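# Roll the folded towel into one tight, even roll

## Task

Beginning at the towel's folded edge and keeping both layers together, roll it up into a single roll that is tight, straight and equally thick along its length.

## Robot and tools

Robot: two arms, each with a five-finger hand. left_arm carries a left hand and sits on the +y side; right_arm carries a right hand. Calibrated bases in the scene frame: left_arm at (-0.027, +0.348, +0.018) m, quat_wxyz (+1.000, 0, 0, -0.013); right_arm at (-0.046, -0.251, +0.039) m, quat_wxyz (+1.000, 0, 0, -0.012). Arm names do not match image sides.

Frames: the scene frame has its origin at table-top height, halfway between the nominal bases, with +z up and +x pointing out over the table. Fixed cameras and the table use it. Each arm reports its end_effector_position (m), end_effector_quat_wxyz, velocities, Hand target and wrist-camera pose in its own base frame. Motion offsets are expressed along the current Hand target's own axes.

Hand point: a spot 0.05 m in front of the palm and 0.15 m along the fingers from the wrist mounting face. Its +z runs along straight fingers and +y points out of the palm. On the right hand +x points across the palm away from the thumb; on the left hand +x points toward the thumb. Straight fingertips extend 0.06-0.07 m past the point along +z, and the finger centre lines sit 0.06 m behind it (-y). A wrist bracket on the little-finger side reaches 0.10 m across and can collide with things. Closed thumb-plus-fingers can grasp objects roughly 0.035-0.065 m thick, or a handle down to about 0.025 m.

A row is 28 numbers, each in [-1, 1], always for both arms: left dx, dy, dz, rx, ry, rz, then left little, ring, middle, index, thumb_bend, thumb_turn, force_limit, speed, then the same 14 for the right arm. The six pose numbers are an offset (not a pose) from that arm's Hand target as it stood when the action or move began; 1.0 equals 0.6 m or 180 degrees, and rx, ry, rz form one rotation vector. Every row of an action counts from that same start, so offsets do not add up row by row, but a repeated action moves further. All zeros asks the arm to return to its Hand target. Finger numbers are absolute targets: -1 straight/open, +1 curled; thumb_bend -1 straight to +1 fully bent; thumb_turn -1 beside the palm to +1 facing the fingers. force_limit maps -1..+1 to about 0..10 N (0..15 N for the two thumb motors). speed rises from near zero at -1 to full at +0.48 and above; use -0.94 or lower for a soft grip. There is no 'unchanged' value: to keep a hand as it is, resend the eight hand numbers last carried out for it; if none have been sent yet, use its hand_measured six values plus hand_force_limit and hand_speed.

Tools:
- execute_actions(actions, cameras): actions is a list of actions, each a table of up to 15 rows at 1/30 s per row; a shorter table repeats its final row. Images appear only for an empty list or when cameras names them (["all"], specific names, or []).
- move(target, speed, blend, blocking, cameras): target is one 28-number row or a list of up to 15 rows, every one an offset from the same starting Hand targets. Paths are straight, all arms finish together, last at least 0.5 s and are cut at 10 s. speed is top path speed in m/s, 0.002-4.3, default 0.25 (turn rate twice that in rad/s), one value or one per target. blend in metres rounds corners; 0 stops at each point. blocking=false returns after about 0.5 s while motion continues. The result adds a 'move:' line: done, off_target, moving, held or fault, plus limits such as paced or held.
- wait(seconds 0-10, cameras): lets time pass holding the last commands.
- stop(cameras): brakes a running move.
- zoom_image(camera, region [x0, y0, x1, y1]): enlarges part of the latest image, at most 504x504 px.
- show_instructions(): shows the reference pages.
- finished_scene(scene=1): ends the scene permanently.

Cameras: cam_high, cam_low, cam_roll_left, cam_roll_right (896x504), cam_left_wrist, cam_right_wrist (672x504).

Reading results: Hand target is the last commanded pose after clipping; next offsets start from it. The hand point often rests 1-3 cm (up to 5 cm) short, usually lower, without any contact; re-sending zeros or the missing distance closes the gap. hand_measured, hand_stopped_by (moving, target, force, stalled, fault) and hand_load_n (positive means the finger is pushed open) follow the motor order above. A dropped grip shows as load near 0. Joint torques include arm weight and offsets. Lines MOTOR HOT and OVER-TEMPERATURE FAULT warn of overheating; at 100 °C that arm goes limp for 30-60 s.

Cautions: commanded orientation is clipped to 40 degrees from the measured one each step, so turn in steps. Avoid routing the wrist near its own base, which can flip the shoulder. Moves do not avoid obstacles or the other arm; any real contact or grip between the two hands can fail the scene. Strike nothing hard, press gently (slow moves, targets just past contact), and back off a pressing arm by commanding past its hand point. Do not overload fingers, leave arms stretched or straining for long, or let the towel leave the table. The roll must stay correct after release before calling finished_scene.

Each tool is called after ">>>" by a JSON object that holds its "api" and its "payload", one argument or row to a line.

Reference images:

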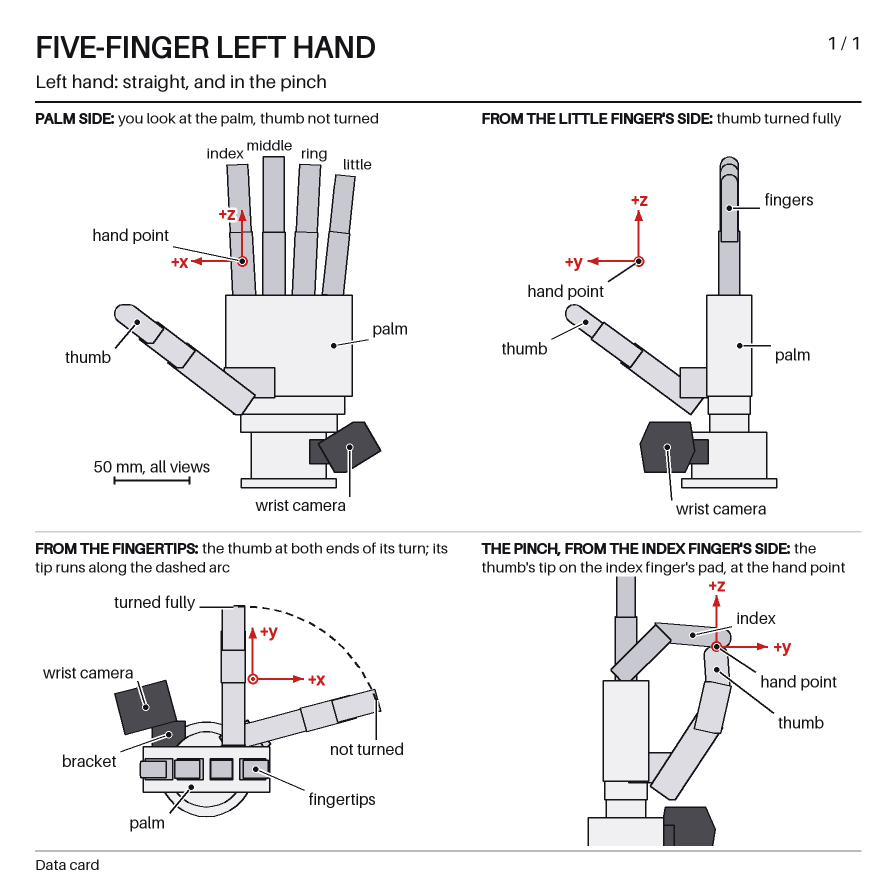

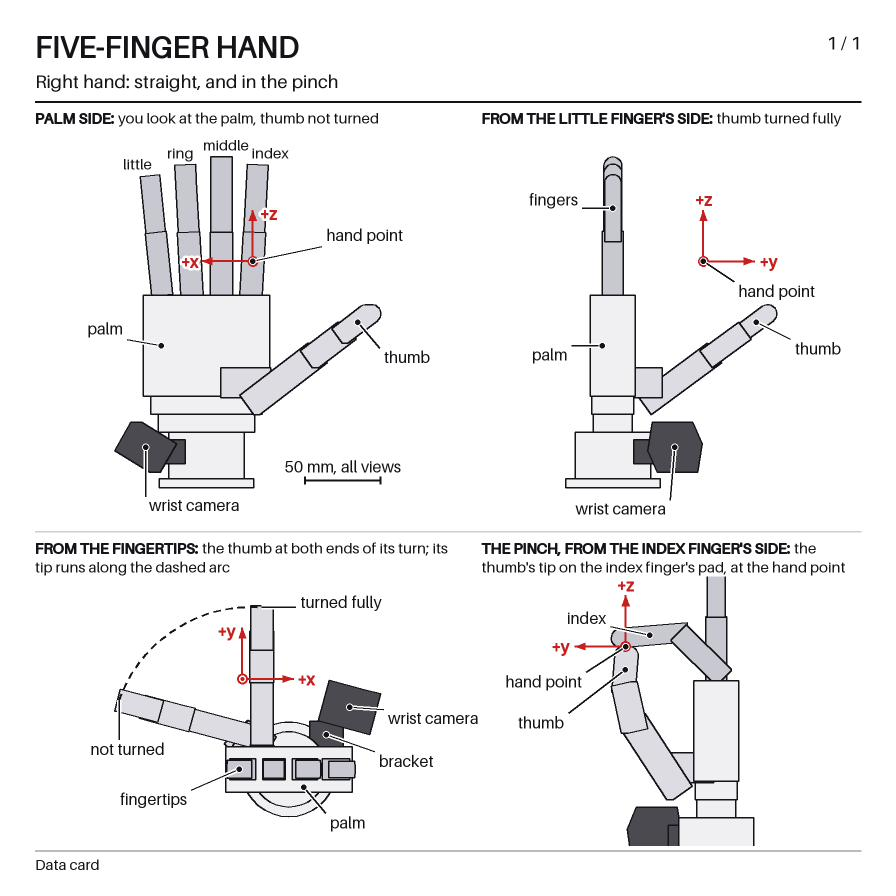

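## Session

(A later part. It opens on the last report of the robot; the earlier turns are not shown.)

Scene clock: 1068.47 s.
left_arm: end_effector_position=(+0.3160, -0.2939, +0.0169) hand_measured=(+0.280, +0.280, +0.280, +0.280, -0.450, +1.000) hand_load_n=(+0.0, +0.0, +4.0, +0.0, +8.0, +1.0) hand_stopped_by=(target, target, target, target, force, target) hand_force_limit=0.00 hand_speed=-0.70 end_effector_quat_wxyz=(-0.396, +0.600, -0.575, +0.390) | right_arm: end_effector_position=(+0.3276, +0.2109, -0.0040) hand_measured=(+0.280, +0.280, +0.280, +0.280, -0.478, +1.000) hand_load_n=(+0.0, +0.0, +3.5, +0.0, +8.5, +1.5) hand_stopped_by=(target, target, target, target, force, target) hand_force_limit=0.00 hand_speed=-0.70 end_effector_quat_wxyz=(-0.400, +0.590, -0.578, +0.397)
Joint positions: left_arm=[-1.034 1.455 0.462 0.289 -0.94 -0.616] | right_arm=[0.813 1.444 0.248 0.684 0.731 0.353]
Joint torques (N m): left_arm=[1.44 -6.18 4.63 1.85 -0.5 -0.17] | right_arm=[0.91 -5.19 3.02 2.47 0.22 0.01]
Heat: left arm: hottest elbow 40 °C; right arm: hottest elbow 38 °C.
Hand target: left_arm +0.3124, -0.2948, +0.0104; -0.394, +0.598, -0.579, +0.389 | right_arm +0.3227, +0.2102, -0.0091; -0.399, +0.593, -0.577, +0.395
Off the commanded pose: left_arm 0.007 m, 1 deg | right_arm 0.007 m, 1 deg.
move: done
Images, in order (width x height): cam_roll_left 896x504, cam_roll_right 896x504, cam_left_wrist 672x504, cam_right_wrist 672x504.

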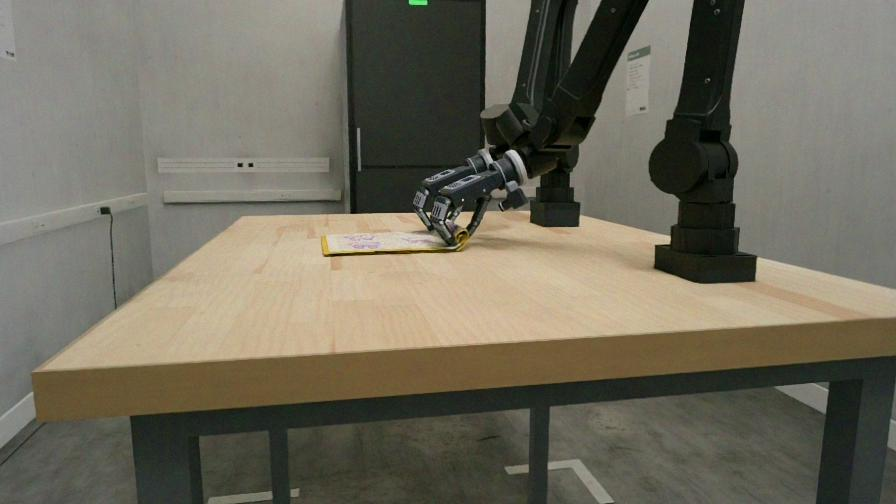

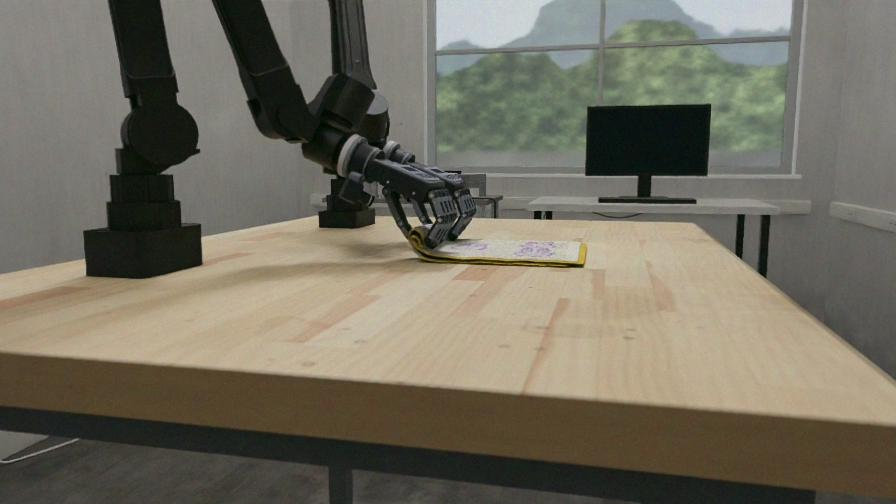

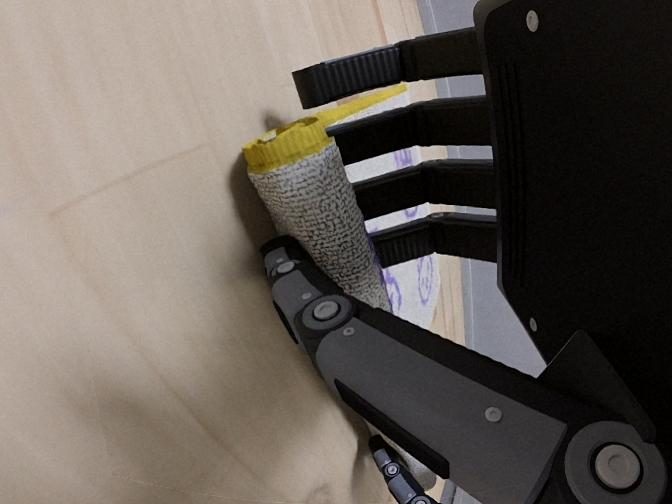

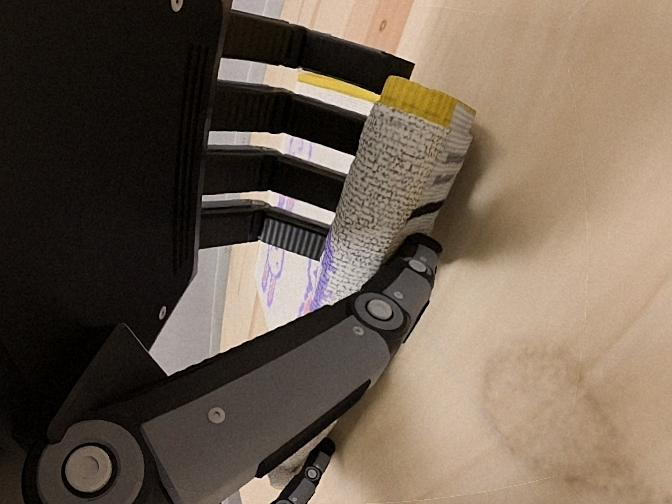

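>>> {"api": "move", "payload": {
  "target": [
    [0, -0.0464, -0.0188, 0, 0, 0, 0.28, 0.28, 0.28, 0.28, -0.4, 1, 0, -0.7, 0, -0.0386, -0.0156, 0, 0, 0, 0.28, 0.28, 0.28, 0.28, -0.4, 1, 0, -0.7],
    [0, -0.0852, 0.0195, -0.25, 0, 0, 0.28, 0.28, 0.28, 0.28, -0.4, 1, 0, -0.7, 0, -0.0775, 0.0226, -0.25, 0, 0, 0.28, 0.28, 0.28, 0.28, -0.4, 1, 0, -0.7],
    [0, -0.0737, 0.0799, -0.489, 0, 0, 0.28, 0.28, 0.28, 0.28, -0.4, 1, 0, -0.7, 0, -0.0675, 0.0824, -0.489, 0, 0, 0.28, 0.28, 0.28, 0.28, -0.4, 1, 0, -0.7]
  ],
  "speed": 0.15,
  "blend": 0.01,
  "cameras": ["cam_high", "cam_low", "cam_roll_left", "cam_roll_right", "cam_left_wrist", "cam_right_wrist"]
}}

>>> {"api": "zoom_image", "payload": {
  "camera": "cam_roll_left",
  "region": [330, 170, 490, 280]
}}

>>> {"api": "zoom_image", "payload": {
  "camera": "cam_roll_right",
  "region": [400, 170, 600, 280]
}}

Scene clock: 1081.10 s.
left_arm: end_effector_position=(+0.3600, -0.2899, +0.0316) hand_measured=(+0.280, +0.280, +0.280, +0.280, -0.450, +1.000) hand_load_n=(+0.0, +0.0, +2.5, +0.0, +4.5, +0.5) hand_stopped_by=(target, target, target, target, force, target) hand_force_limit=0.00 hand_speed=-0.70 end_effector_quat_wxyz=(+0.131, +0.704, -0.686, -0.128) | right_arm: end_effector_position=(+0.3714, +0.2106, +0.0092) hand_measured=(+0.280, +0.280, +0.280, +0.280, -0.478, +1.000) hand_load_n=(+0.0, +0.0, +3.5, +0.0, +7.5, +1.5) hand_stopped_by=(target, target, target, target, force, target) hand_force_limit=0.00 hand_speed=-0.70 end_effector_quat_wxyz=(+0.129, +0.702, -0.691, -0.115)
Joint positions: left_arm=[-0.485 1.993 1.481 -1.384 0.176 -0.482] | right_arm=[0.359 1.976 1.393 -1.323 -0.099 0.326]
Joint torques (N m): left_arm=[2.78 -14.04 9.25 -0.96 0.3 -0.07] | right_arm=[-0.56 -15.21 8.06 -0.47 -0.29 -0.14]
Heat: left arm: hottest elbow 40 °C; right arm: hottest elbow 38 °C.
Hand target: left_arm +0.3737, -0.2930, +0.0327; +0.132, +0.704, -0.687, -0.123 | right_arm +0.3836, +0.2117, +0.0103; +0.125, +0.704, -0.689, -0.117
Off the commanded pose: left_arm 0.014 m, 1 deg | right_arm 0.012 m, 1 deg.
move: off_target (left_arm, right_arm)

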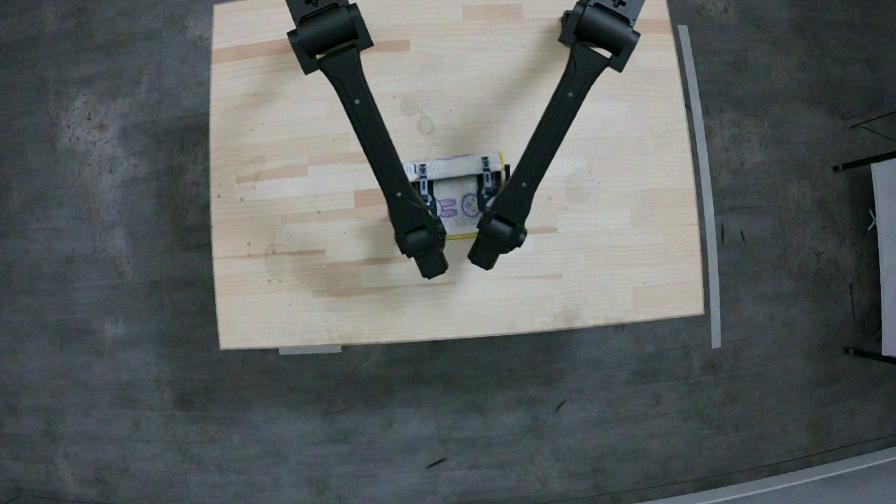

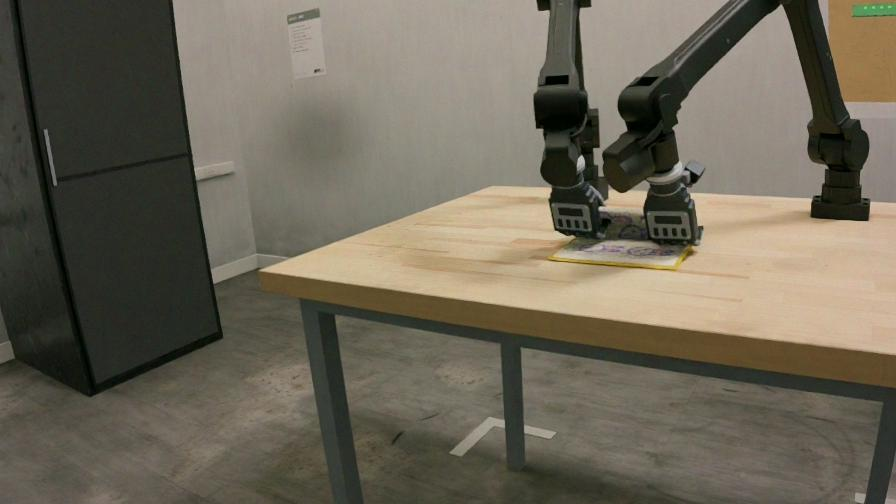

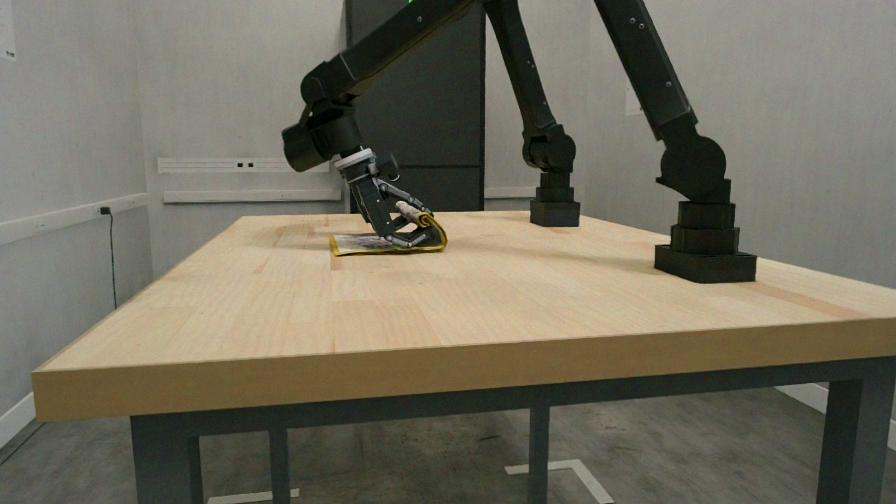

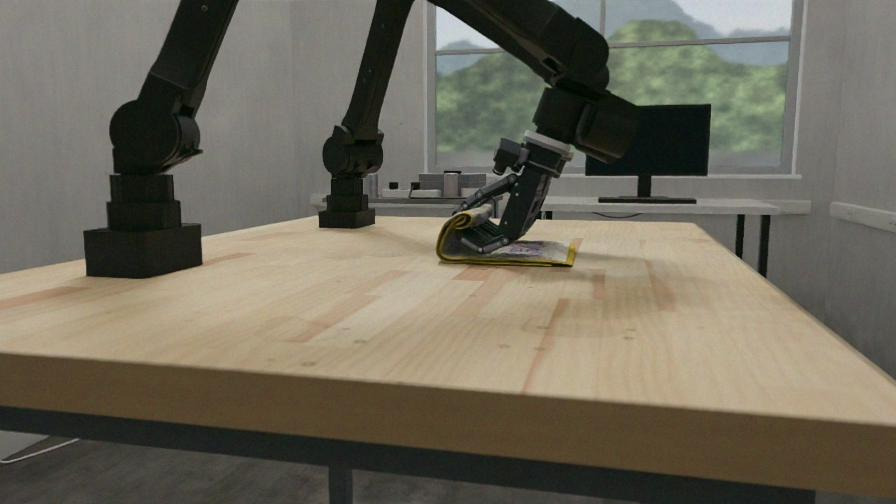

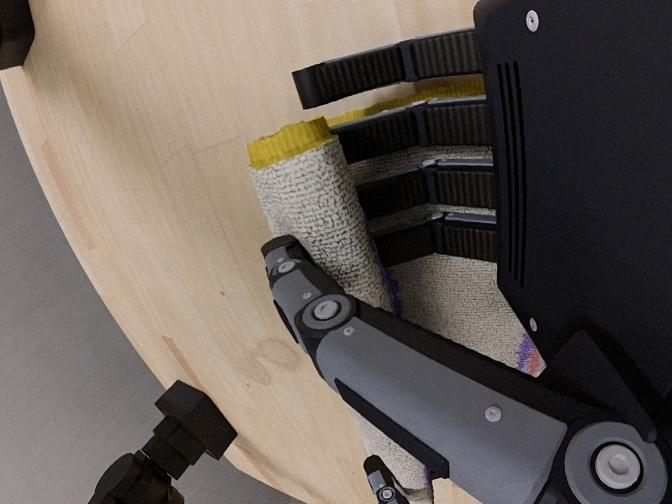

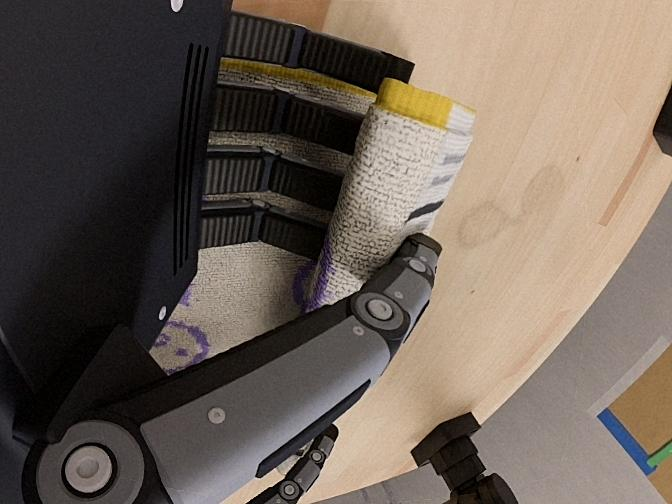

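Scaled by 3.150 from the camera's 896x504 image, which has a finer 1280x720 frame.

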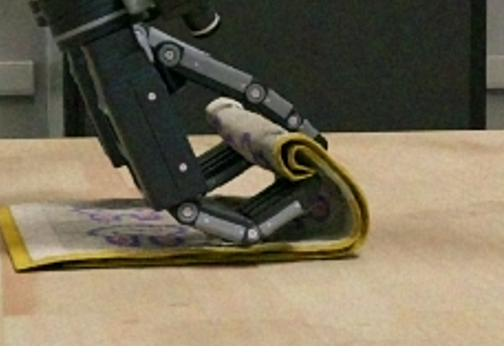

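Scaled by 2.520 from the camera's 896x504 image, which has a finer 1280x720 frame.

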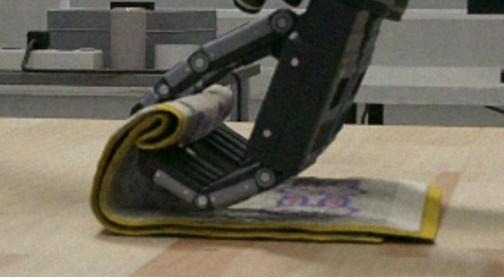

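>>> {"api": "move", "payload": {
  "target": [
    [0, 0, 0, 0, 0, 0, 0.28, 0.28, 0.28, 0.28, -1, -1, 0, 0.2, 0, 0, 0, 0, 0, 0, 0.28, 0.28, 0.28, 0.28, -0.4, 1, 0, -0.7],
    [0, -0.0046, 0.0125, 0.139, 0, 0, 0.28, 0.28, 0.28, 0.28, -1, -1, 0, 0.2, 0, 0, 0, 0, 0, 0, 0.28, 0.28, 0.28, 0.28, -0.4, 1, 0, -0.7]
  ],
  "speed": 0.12,
  "cameras": ["cam_roll_left", "cam_roll_right"]
}}

>>> {"api": "zoom_image", "payload": {
  "camera": "cam_roll_left",
  "region": [330, 170, 490, 280]
}}

Scene clock: 1088.53 s.
left_arm: end_effector_position=(+0.3758, -0.2889, +0.0211) hand_measured=(+0.280, +0.280, +0.280, +0.280, -1.000, -1.000) hand_load_n=(+0.0, +0.0, +0.0, +0.0, +0.0, +0.0) hand_stopped_by=(target, target, target, target, target, target) hand_force_limit=0.00 hand_speed=0.20 end_effector_quat_wxyz=(-0.020, +0.718, -0.696, +0.021) | right_arm: end_effector_position=(+0.3713, +0.2106, +0.0093) hand_measured=(+0.280, +0.280, +0.280, +0.280, -0.478, +1.000) hand_load_n=(+0.0, +0.0, +4.0, +1.5, +7.5, +2.5) hand_stopped_by=(target, target, target, target, force, target) hand_force_limit=0.00 hand_speed=-0.70 end_effector_quat_wxyz=(+0.129, +0.702, -0.691, -0.116)
Joint positions: left_arm=[-0.543 1.771 1.232 -0.982 -0.029 -0.574] | right_arm=[0.358 1.976 1.393 -1.323 -0.1 0.325]
Joint torques (N m): left_arm=[1.32 -14.21 6.02 0.68 -0.21 -0.21] | right_arm=[-0.32 -15.21 8.1 -0.44 -0.23 -0.14]
Heat: left arm: hottest elbow 41 °C; right arm: hottest elbow 38 °C.
Hand target: left_arm +0.3737, -0.2931, +0.0247; -0.024, +0.716, -0.697, +0.029 | right_arm +0.3835, +0.2117, +0.0103; +0.125, +0.704, -0.689, -0.117
Off the commanded pose: left_arm 0.006 m, 1 deg | right_arm 0.012 m, 1 deg.
move: off_target (right_arm)
Images, in order (width x height): cam_roll_left 896x504, cam_roll_right 896x504.

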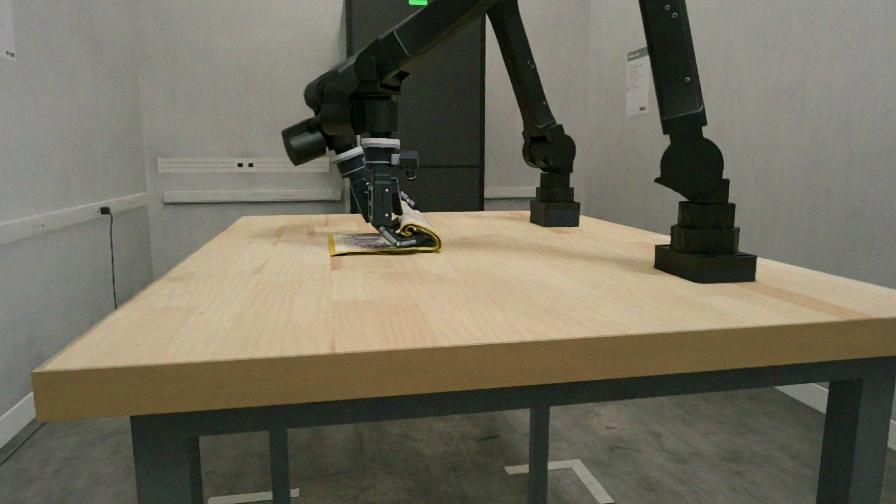

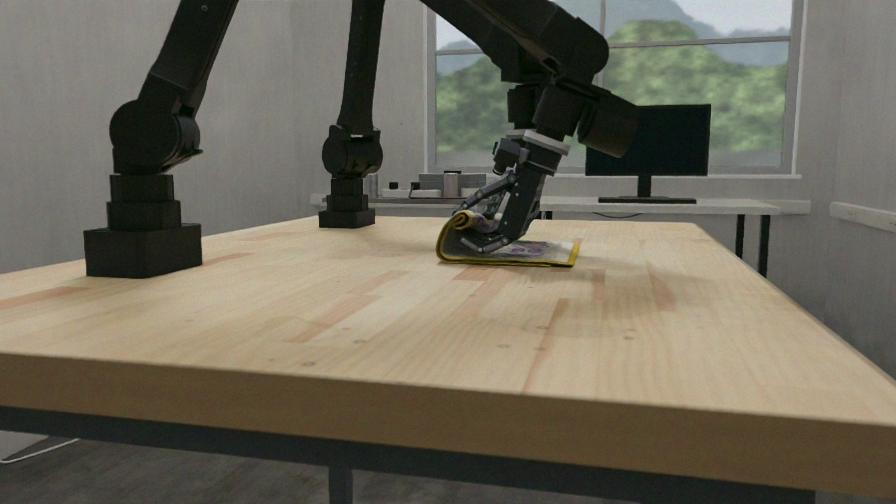

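Scaled by 3.150 from the camera's 896x504 image, which has a finer 1280x720 frame.

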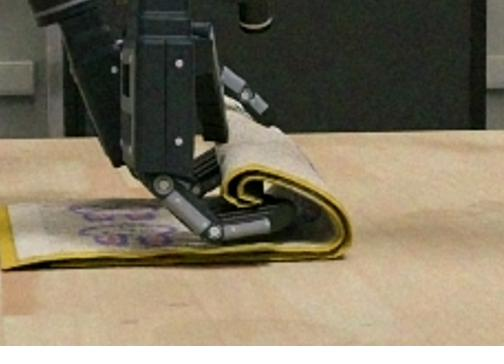

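>>> {"api": "move", "payload": {
  "target": [
    [0, -0.1666, 0.0078, 0, 0, 0, 0.28, 0.28, 0.28, 0.28, -1, -1, 0, 0.2, 0, 0, 0, 0, 0, 0, 0.28, 0.28, 0.28, 0.28, -0.4, 1, 0, -0.7],
    [0, -0.1805, -0.1515, 0, 0, 0, 0.28, 0.28, 0.28, 0.28, -1, -1, 0, 0.2, 0, 0, 0, 0, 0, 0, 0.28, 0.28, 0.28, 0.28, -0.4, 1, 0, -0.7]
  ],
  "speed": 0.15,
  "blend": 0.01,
  "cameras": ["cam_high", "cam_roll_left", "cam_roll_right"]
}}

>>> {"api": "zoom_image", "payload": {
  "camera": "cam_roll_left",
  "region": [330, 170, 490, 280]
}}

Scene clock: 1092.23 s.
left_arm: end_effector_position=(+0.4591, -0.2862, +0.1023) hand_measured=(+0.280, +0.280, +0.280, +0.280, -1.000, -1.000) hand_load_n=(+0.0, +0.0, +0.0, +0.0, -0.5, +0.0) hand_stopped_by=(target, target, target, target, target, target) hand_force_limit=0.00 hand_speed=0.20 end_effector_quat_wxyz=(-0.017, +0.717, -0.697, +0.007) | right_arm: end_effector_position=(+0.3713, +0.2106, +0.0093) hand_measured=(+0.280, +0.280, +0.280, +0.280, -0.478, +1.000) hand_load_n=(+0.0, +0.0, +3.5, +0.5, +7.5, +2.0) hand_stopped_by=(target, target, target, target, force, target) hand_force_limit=0.00 hand_speed=-0.70 end_effector_quat_wxyz=(+0.129, +0.702, -0.691, -0.116)
Joint positions: left_arm=[-0.464 1.879 1.62 -1.288 -0.029 -0.492] | right_arm=[0.358 1.976 1.393 -1.323 -0.1 0.325]
Joint torques (N m): left_arm=[2.67 -16.09 10.99 -0.13 0.05 -0.08] | right_arm=[0.15 -15.38 8.05 -0.61 -0.23 -0.13]
Heat: left arm: hottest elbow 41 °C; right arm: hottest elbow 38 °C.
Hand target: left_arm +0.4748, -0.2897, +0.1235; -0.024, +0.716, -0.697, +0.029 | right_arm +0.3835, +0.2118, +0.0103; +0.125, +0.704, -0.689, -0.117
Off the commanded pose: left_arm 0.027 m, 3 deg | right_arm 0.012 m, 1 deg.
move: off_target (left_arm, right_arm)
Images, in order (width x height): cam_high 896x504, cam_roll_left 896x504, cam_roll_right 896x504.

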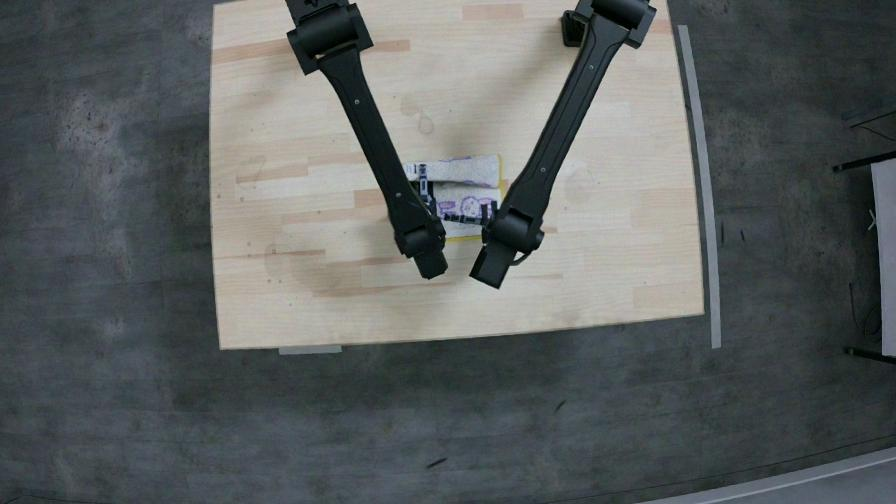

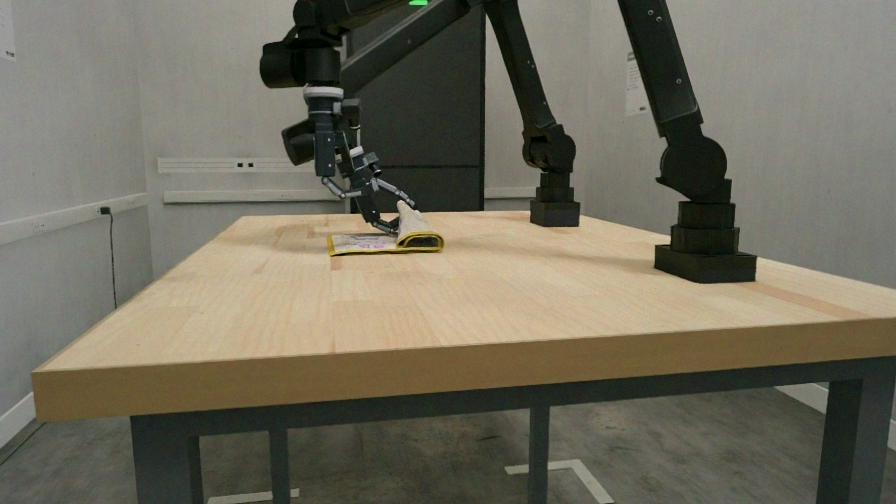

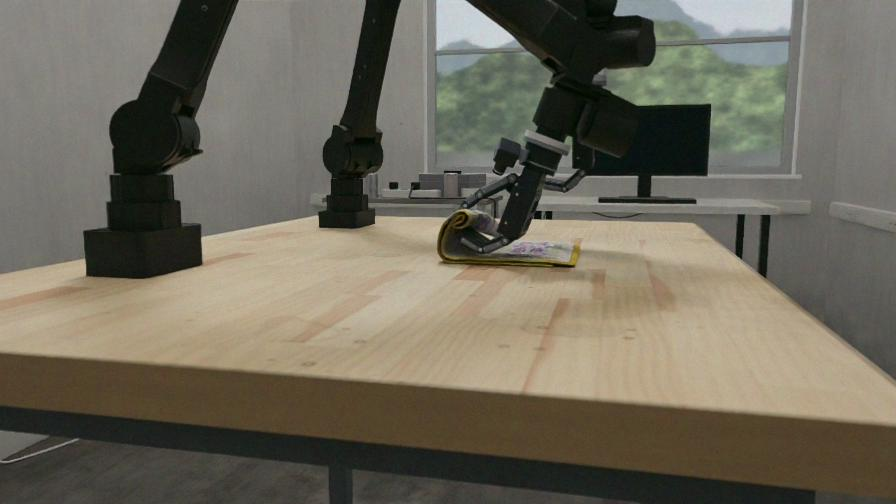

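Scaled by 3.150 from the camera's 896x504 image, which has a finer 1280x720 frame.

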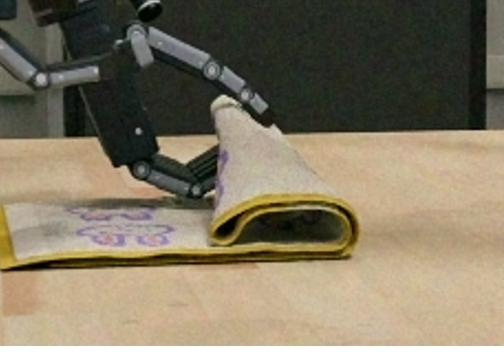

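>>> {"api": "move", "payload": {
  "target": [
    [0, -0.0029, -0.0332, 0, 0, 0, -1, -1, -1, -1, -1, 1, 0, 0.2, 0, 0, 0, 0, 0, 0, 0.28, 0.28, 0.28, 0.28, -0.4, 1, 0, -0.7],
    [-0.0167, 0.2428, -0.0547, -0.028, 0, 0, -1, -1, -1, -1, -1, 1, 0, 0.2, 0, 0, 0, 0, 0, 0, 0.28, 0.28, 0.28, 0.28, -0.4, 1, 0, -0.7]
  ],
  "speed": 0.2,
  "cameras": ["cam_high", "cam_roll_left", "cam_roll_right"]
}}

>>> {"api": "zoom_image", "payload": {
  "camera": "cam_roll_left",
  "region": [330, 170, 490, 280]
}}

Scene clock: 1100.60 s.
left_arm: end_effector_position=(+0.3290, -0.2798, +0.1419) hand_measured=(-1.000, -1.000, -1.000, -1.000, -1.000, +1.000) hand_load_n=(+0.0, +0.0, +0.0, +0.0, +0.0, +0.0) hand_stopped_by=(target, target, target, target, target, target) hand_force_limit=0.00 hand_speed=0.20 end_effector_quat_wxyz=(+0.009, +0.716, -0.698, -0.011) | right_arm: end_effector_position=(+0.3713, +0.2106, +0.0093) hand_measured=(+0.280, +0.280, +0.280, +0.280, -0.478, +1.000) hand_load_n=(+0.0, +0.5, +3.0, +0.5, +7.5, +1.5) hand_stopped_by=(target, target, target, target, force, target) hand_force_limit=0.00 hand_speed=-0.70 end_effector_quat_wxyz=(+0.129, +0.702, -0.691, -0.116)
Joint positions: left_arm=[-0.561 1.594 1.331 -1.334 0.013 -0.586] | right_arm=[0.358 1.976 1.393 -1.323 -0.1 0.325]
Joint torques (N m): left_arm=[1.49 -12.98 6.83 0.55 0.11 -0.25] | right_arm=[-0.21 -15.44 8.1 -0.54 -0.23 -0.15]
Heat: left arm: hottest elbow 41 °C; right arm: hottest elbow 38 °C.
Hand target: left_arm +0.3268, -0.2833, +0.1451; +0.008, +0.716, -0.698, -0.002 | right_arm +0.3835, +0.2118, +0.0103; +0.125, +0.704, -0.689, -0.117
Off the commanded pose: left_arm 0.005 m, 1 deg | right_arm 0.012 m, 1 deg.
move: off_target (right_arm)
Images, in order (width x height): cam_high 896x504, cam_roll_left 896x504, cam_roll_right 896x504.

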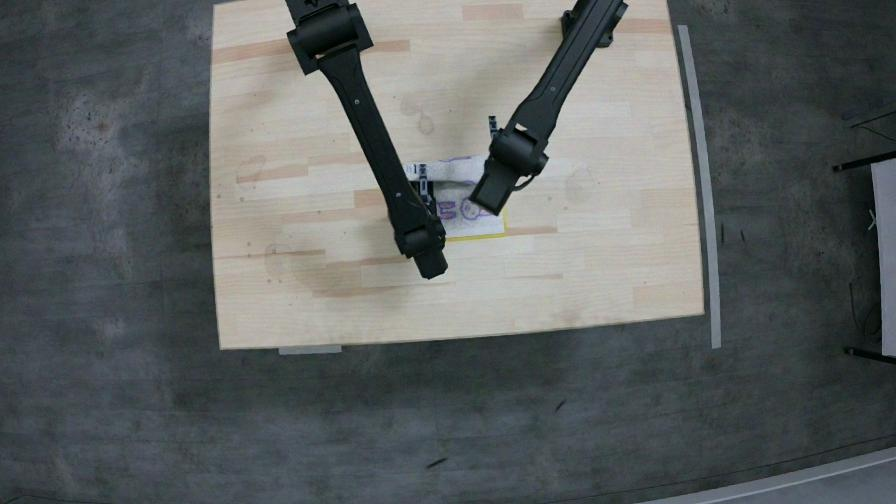

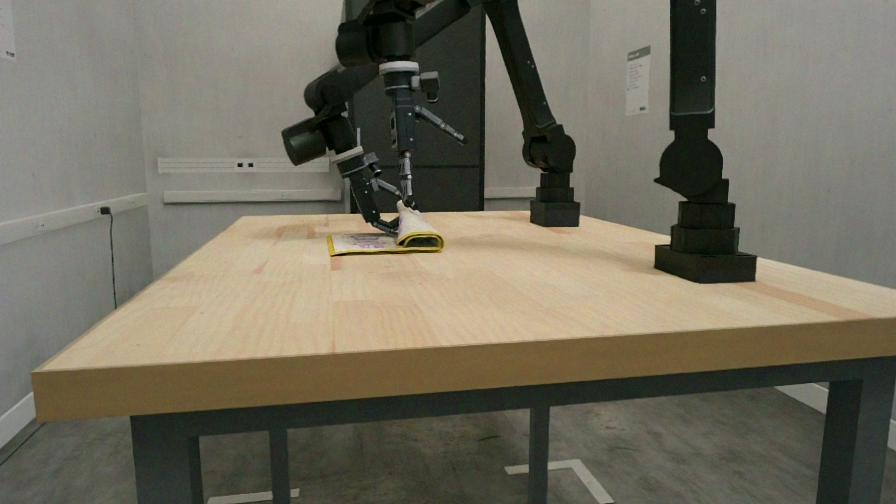

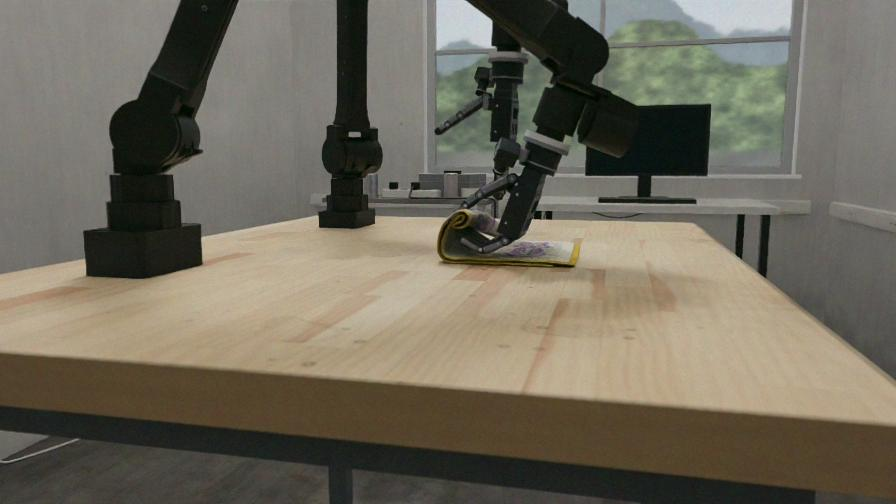

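Scaled by 3.150 from the camera's 896x504 image, which has a finer 1280x720 frame.

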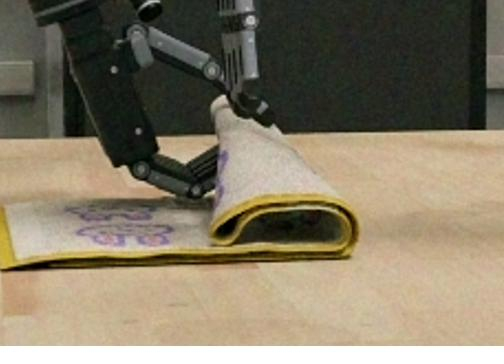

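>>> {"api": "move", "payload": {
  "target": [0, 0, 0.108, 0, 0, 0, -1, -1, -1, -1, -1, 1, 0, 0.2, 0, 0, 0, 0, 0, 0, 0.28, 0.28, 0.28, 0.28, -0.4, 1, 0, -0.7],
  "speed": 0.1,
  "cameras": ["cam_high", "cam_roll_left", "cam_roll_right"]
}}

>>> {"api": "zoom_image", "payload": {
  "camera": "cam_roll_left",
  "region": [330, 170, 490, 280]
}}

Scene clock: 1103.17 s.
left_arm: end_effector_position=(+0.3279, -0.2792, +0.0886) hand_measured=(-1.000, -1.000, -1.000, -1.000, -1.000, +1.000) hand_load_n=(+0.0, +0.0, +0.0, +0.0, +0.0, +0.0) hand_stopped_by=(target, target, target, target, target, target) hand_force_limit=0.00 hand_speed=0.20 end_effector_quat_wxyz=(+0.006, +0.717, -0.697, +0.002) | right_arm: end_effector_position=(+0.3713, +0.2106, +0.0093) hand_measured=(+0.280, +0.280, +0.280, +0.280, -0.478, +1.000) hand_load_n=(+0.0, +0.0, +3.0, +0.5, +7.5, +1.5) hand_stopped_by=(target, target, target, target, force, target) hand_force_limit=0.00 hand_speed=-0.70 end_effector_quat_wxyz=(+0.129, +0.702, -0.691, -0.116)
Joint positions: left_arm=[-0.561 1.617 1.215 -1.166 0.013 -0.588] | right_arm=[0.358 1.976 1.393 -1.323 -0.1 0.325]
Joint torques (N m): left_arm=[1.38 -10.64 6.78 0.64 0.08 -0.24] | right_arm=[-0.56 -15.33 7.97 -0.55 -0.22 -0.16]
Heat: left arm: hottest elbow 41 °C; right arm: hottest elbow 38 °C.
Hand target: left_arm +0.3260, -0.2839, +0.0804; +0.008, +0.716, -0.698, -0.002 | right_arm +0.3835, +0.2118, +0.0103; +0.125, +0.704, -0.689, -0.117
Off the commanded pose: left_arm 0.010 m, 1 deg | right_arm 0.012 m, 1 deg.
move: off_target (right_arm)
Images, in order (width x height): cam_high 896x504, cam_roll_left 896x504, cam_roll_right 896x504.

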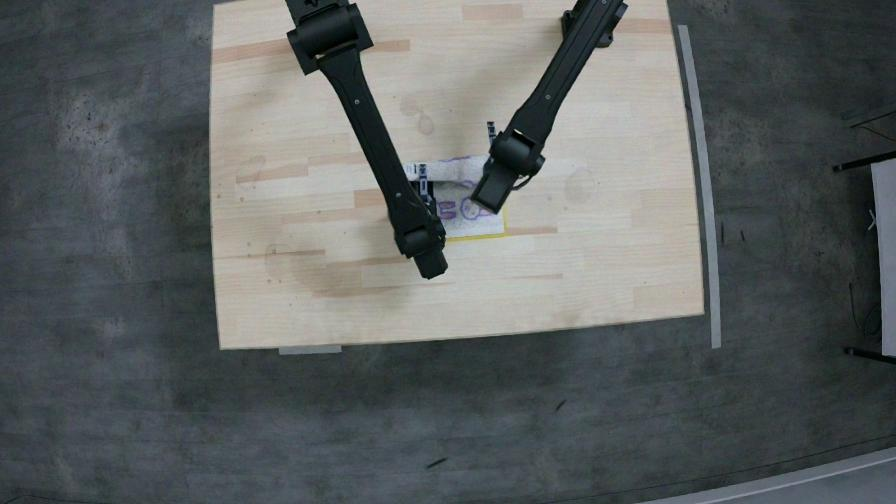

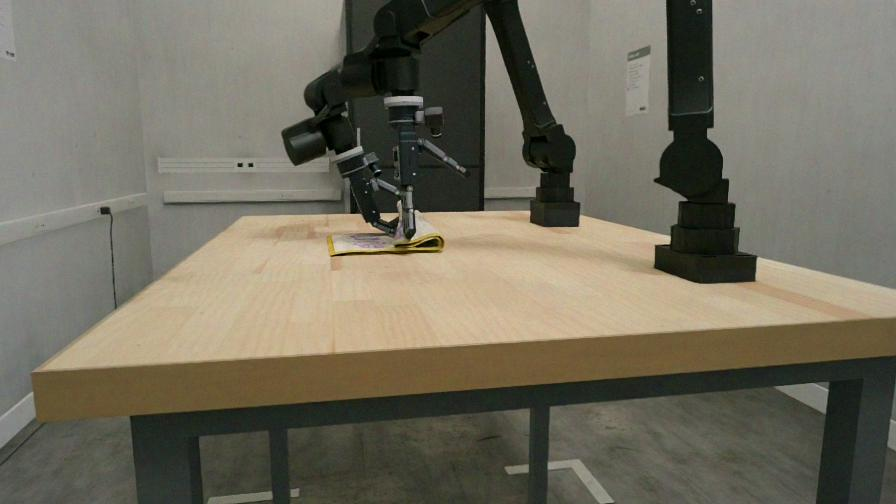

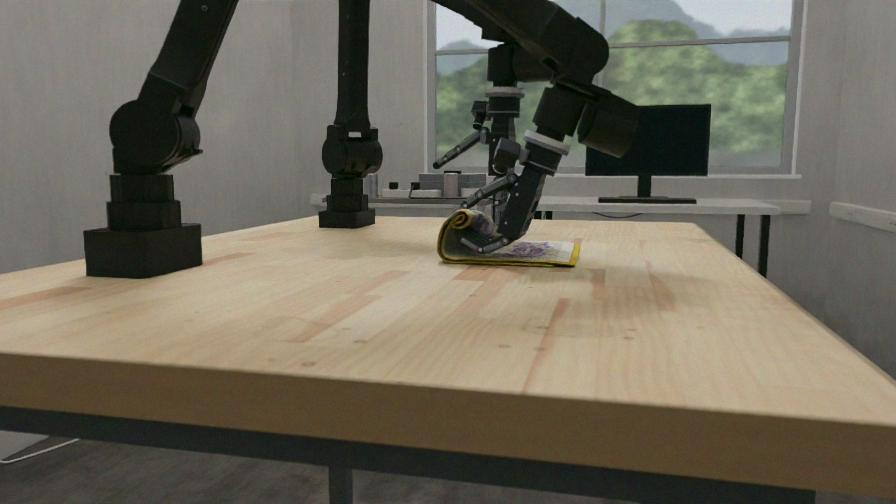

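Scaled by 3.150 from the camera's 896x504 image, which has a finer 1280x720 frame.

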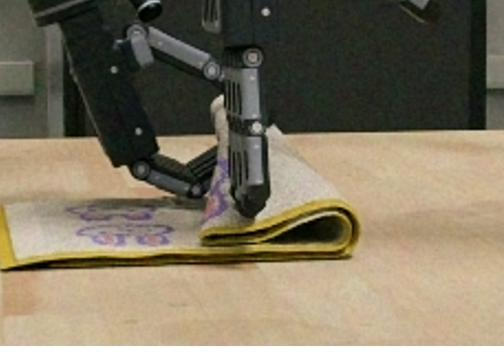

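>>> {"api": "move", "payload": {
  "target": [
    [0, 0, 0, 0, 0, 0, -1, -1, -1, -1, -1, 1, 0, 0.2, 0, 0, 0, 0, 0, 0, 0.28, 0.28, 0.28, 0.28, -1, -1, 0, 0.2],
    [0, 0, 0, 0, 0, 0, -1, -1, -1, -1, -1, 1, 0, 0.2, 0, -0.0046, 0.0125, 0.139, 0, 0, 0.28, 0.28, 0.28, 0.28, -1, -1, 0, 0.2]
  ],
  "speed": 0.12,
  "cameras": ["cam_high", "cam_roll_left", "cam_roll_right"]
}}

>>> {"api": "zoom_image", "payload": {
  "camera": "cam_roll_right",
  "region": [400, 140, 600, 280]
}}

Scene clock: 1109.47 s.
left_arm: end_effector_position=(+0.3279, -0.2792, +0.0886) hand_measured=(-1.000, -1.000, -1.000, -1.000, -1.000, +1.000) hand_load_n=(+0.0, +0.0, +0.5, +0.0, +0.0, +0.0) hand_stopped_by=(target, target, target, target, target, target) hand_force_limit=0.00 hand_speed=0.20 end_effector_quat_wxyz=(+0.006, +0.717, -0.697, +0.002) | right_arm: end_effector_position=(+0.3862, +0.2082, +0.0043) hand_measured=(+0.280, +0.280, +0.280, +0.280, -1.000, -1.000) hand_load_n=(+0.0, +0.0, +0.0, +0.0, -0.5, +0.0) hand_stopped_by=(target, target, target, target, target, target) hand_force_limit=0.00 hand_speed=0.20 end_effector_quat_wxyz=(-0.028, +0.717, -0.696, +0.033)
Joint positions: left_arm=[-0.561 1.617 1.215 -1.166 0.013 -0.588] | right_arm=[0.398 1.724 1.118 -0.887 0.039 0.367]
Joint torques (N m): left_arm=[1.49 -10.58 6.8 0.64 0.09 -0.24] | right_arm=[0.97 -14.45 5.2 1.09 0.04 0.16]
Heat: left arm: hottest elbow 41 °C; right arm: hottest elbow 38 °C.
Hand target: left_arm +0.3260, -0.2838, +0.0804; +0.008, +0.716, -0.698, -0.002 | right_arm +0.3836, +0.2118, +0.0022; -0.030, +0.715, -0.698, +0.035
Off the commanded pose: left_arm 0.010 m, 1 deg | right_arm 0.005 m, 0 deg.
move: done
Images, in order (width x height): cam_high 896x504, cam_roll_left 896x504, cam_roll_right 896x504.

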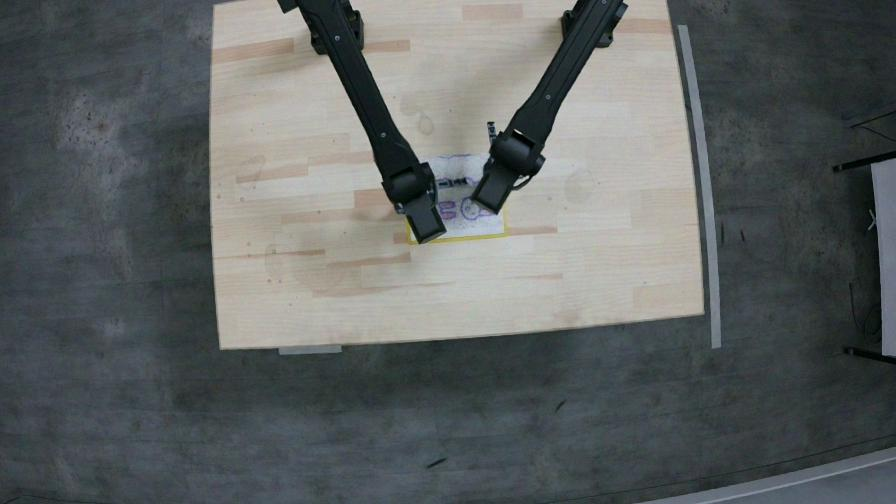

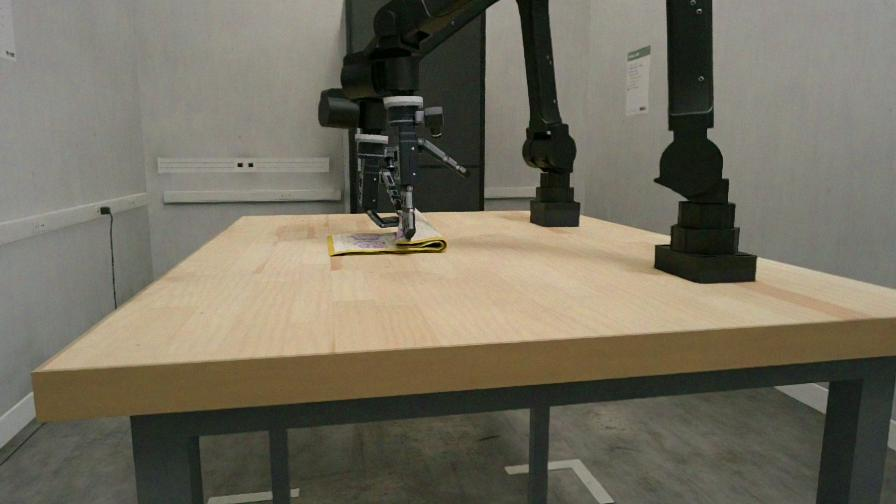

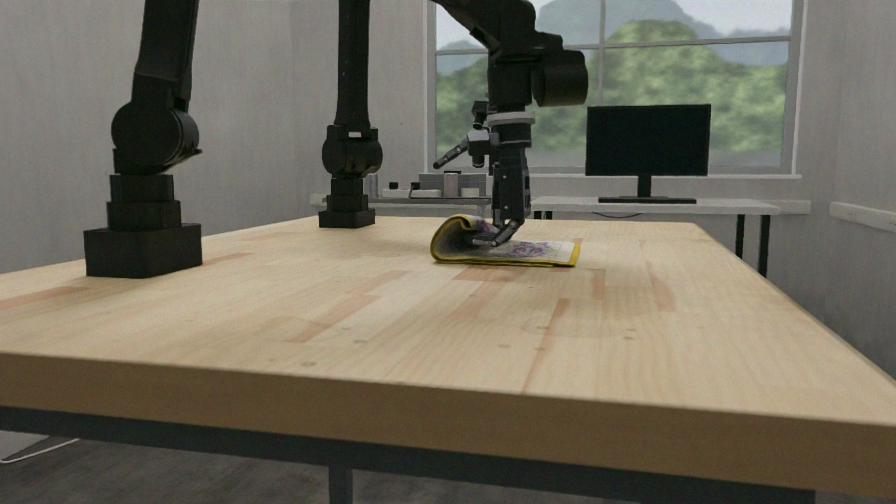

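Scaled by 2.520 from the camera's 896x504 image, which has a finer 1280x720 frame.

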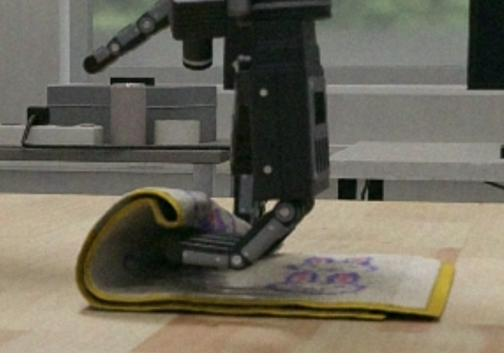

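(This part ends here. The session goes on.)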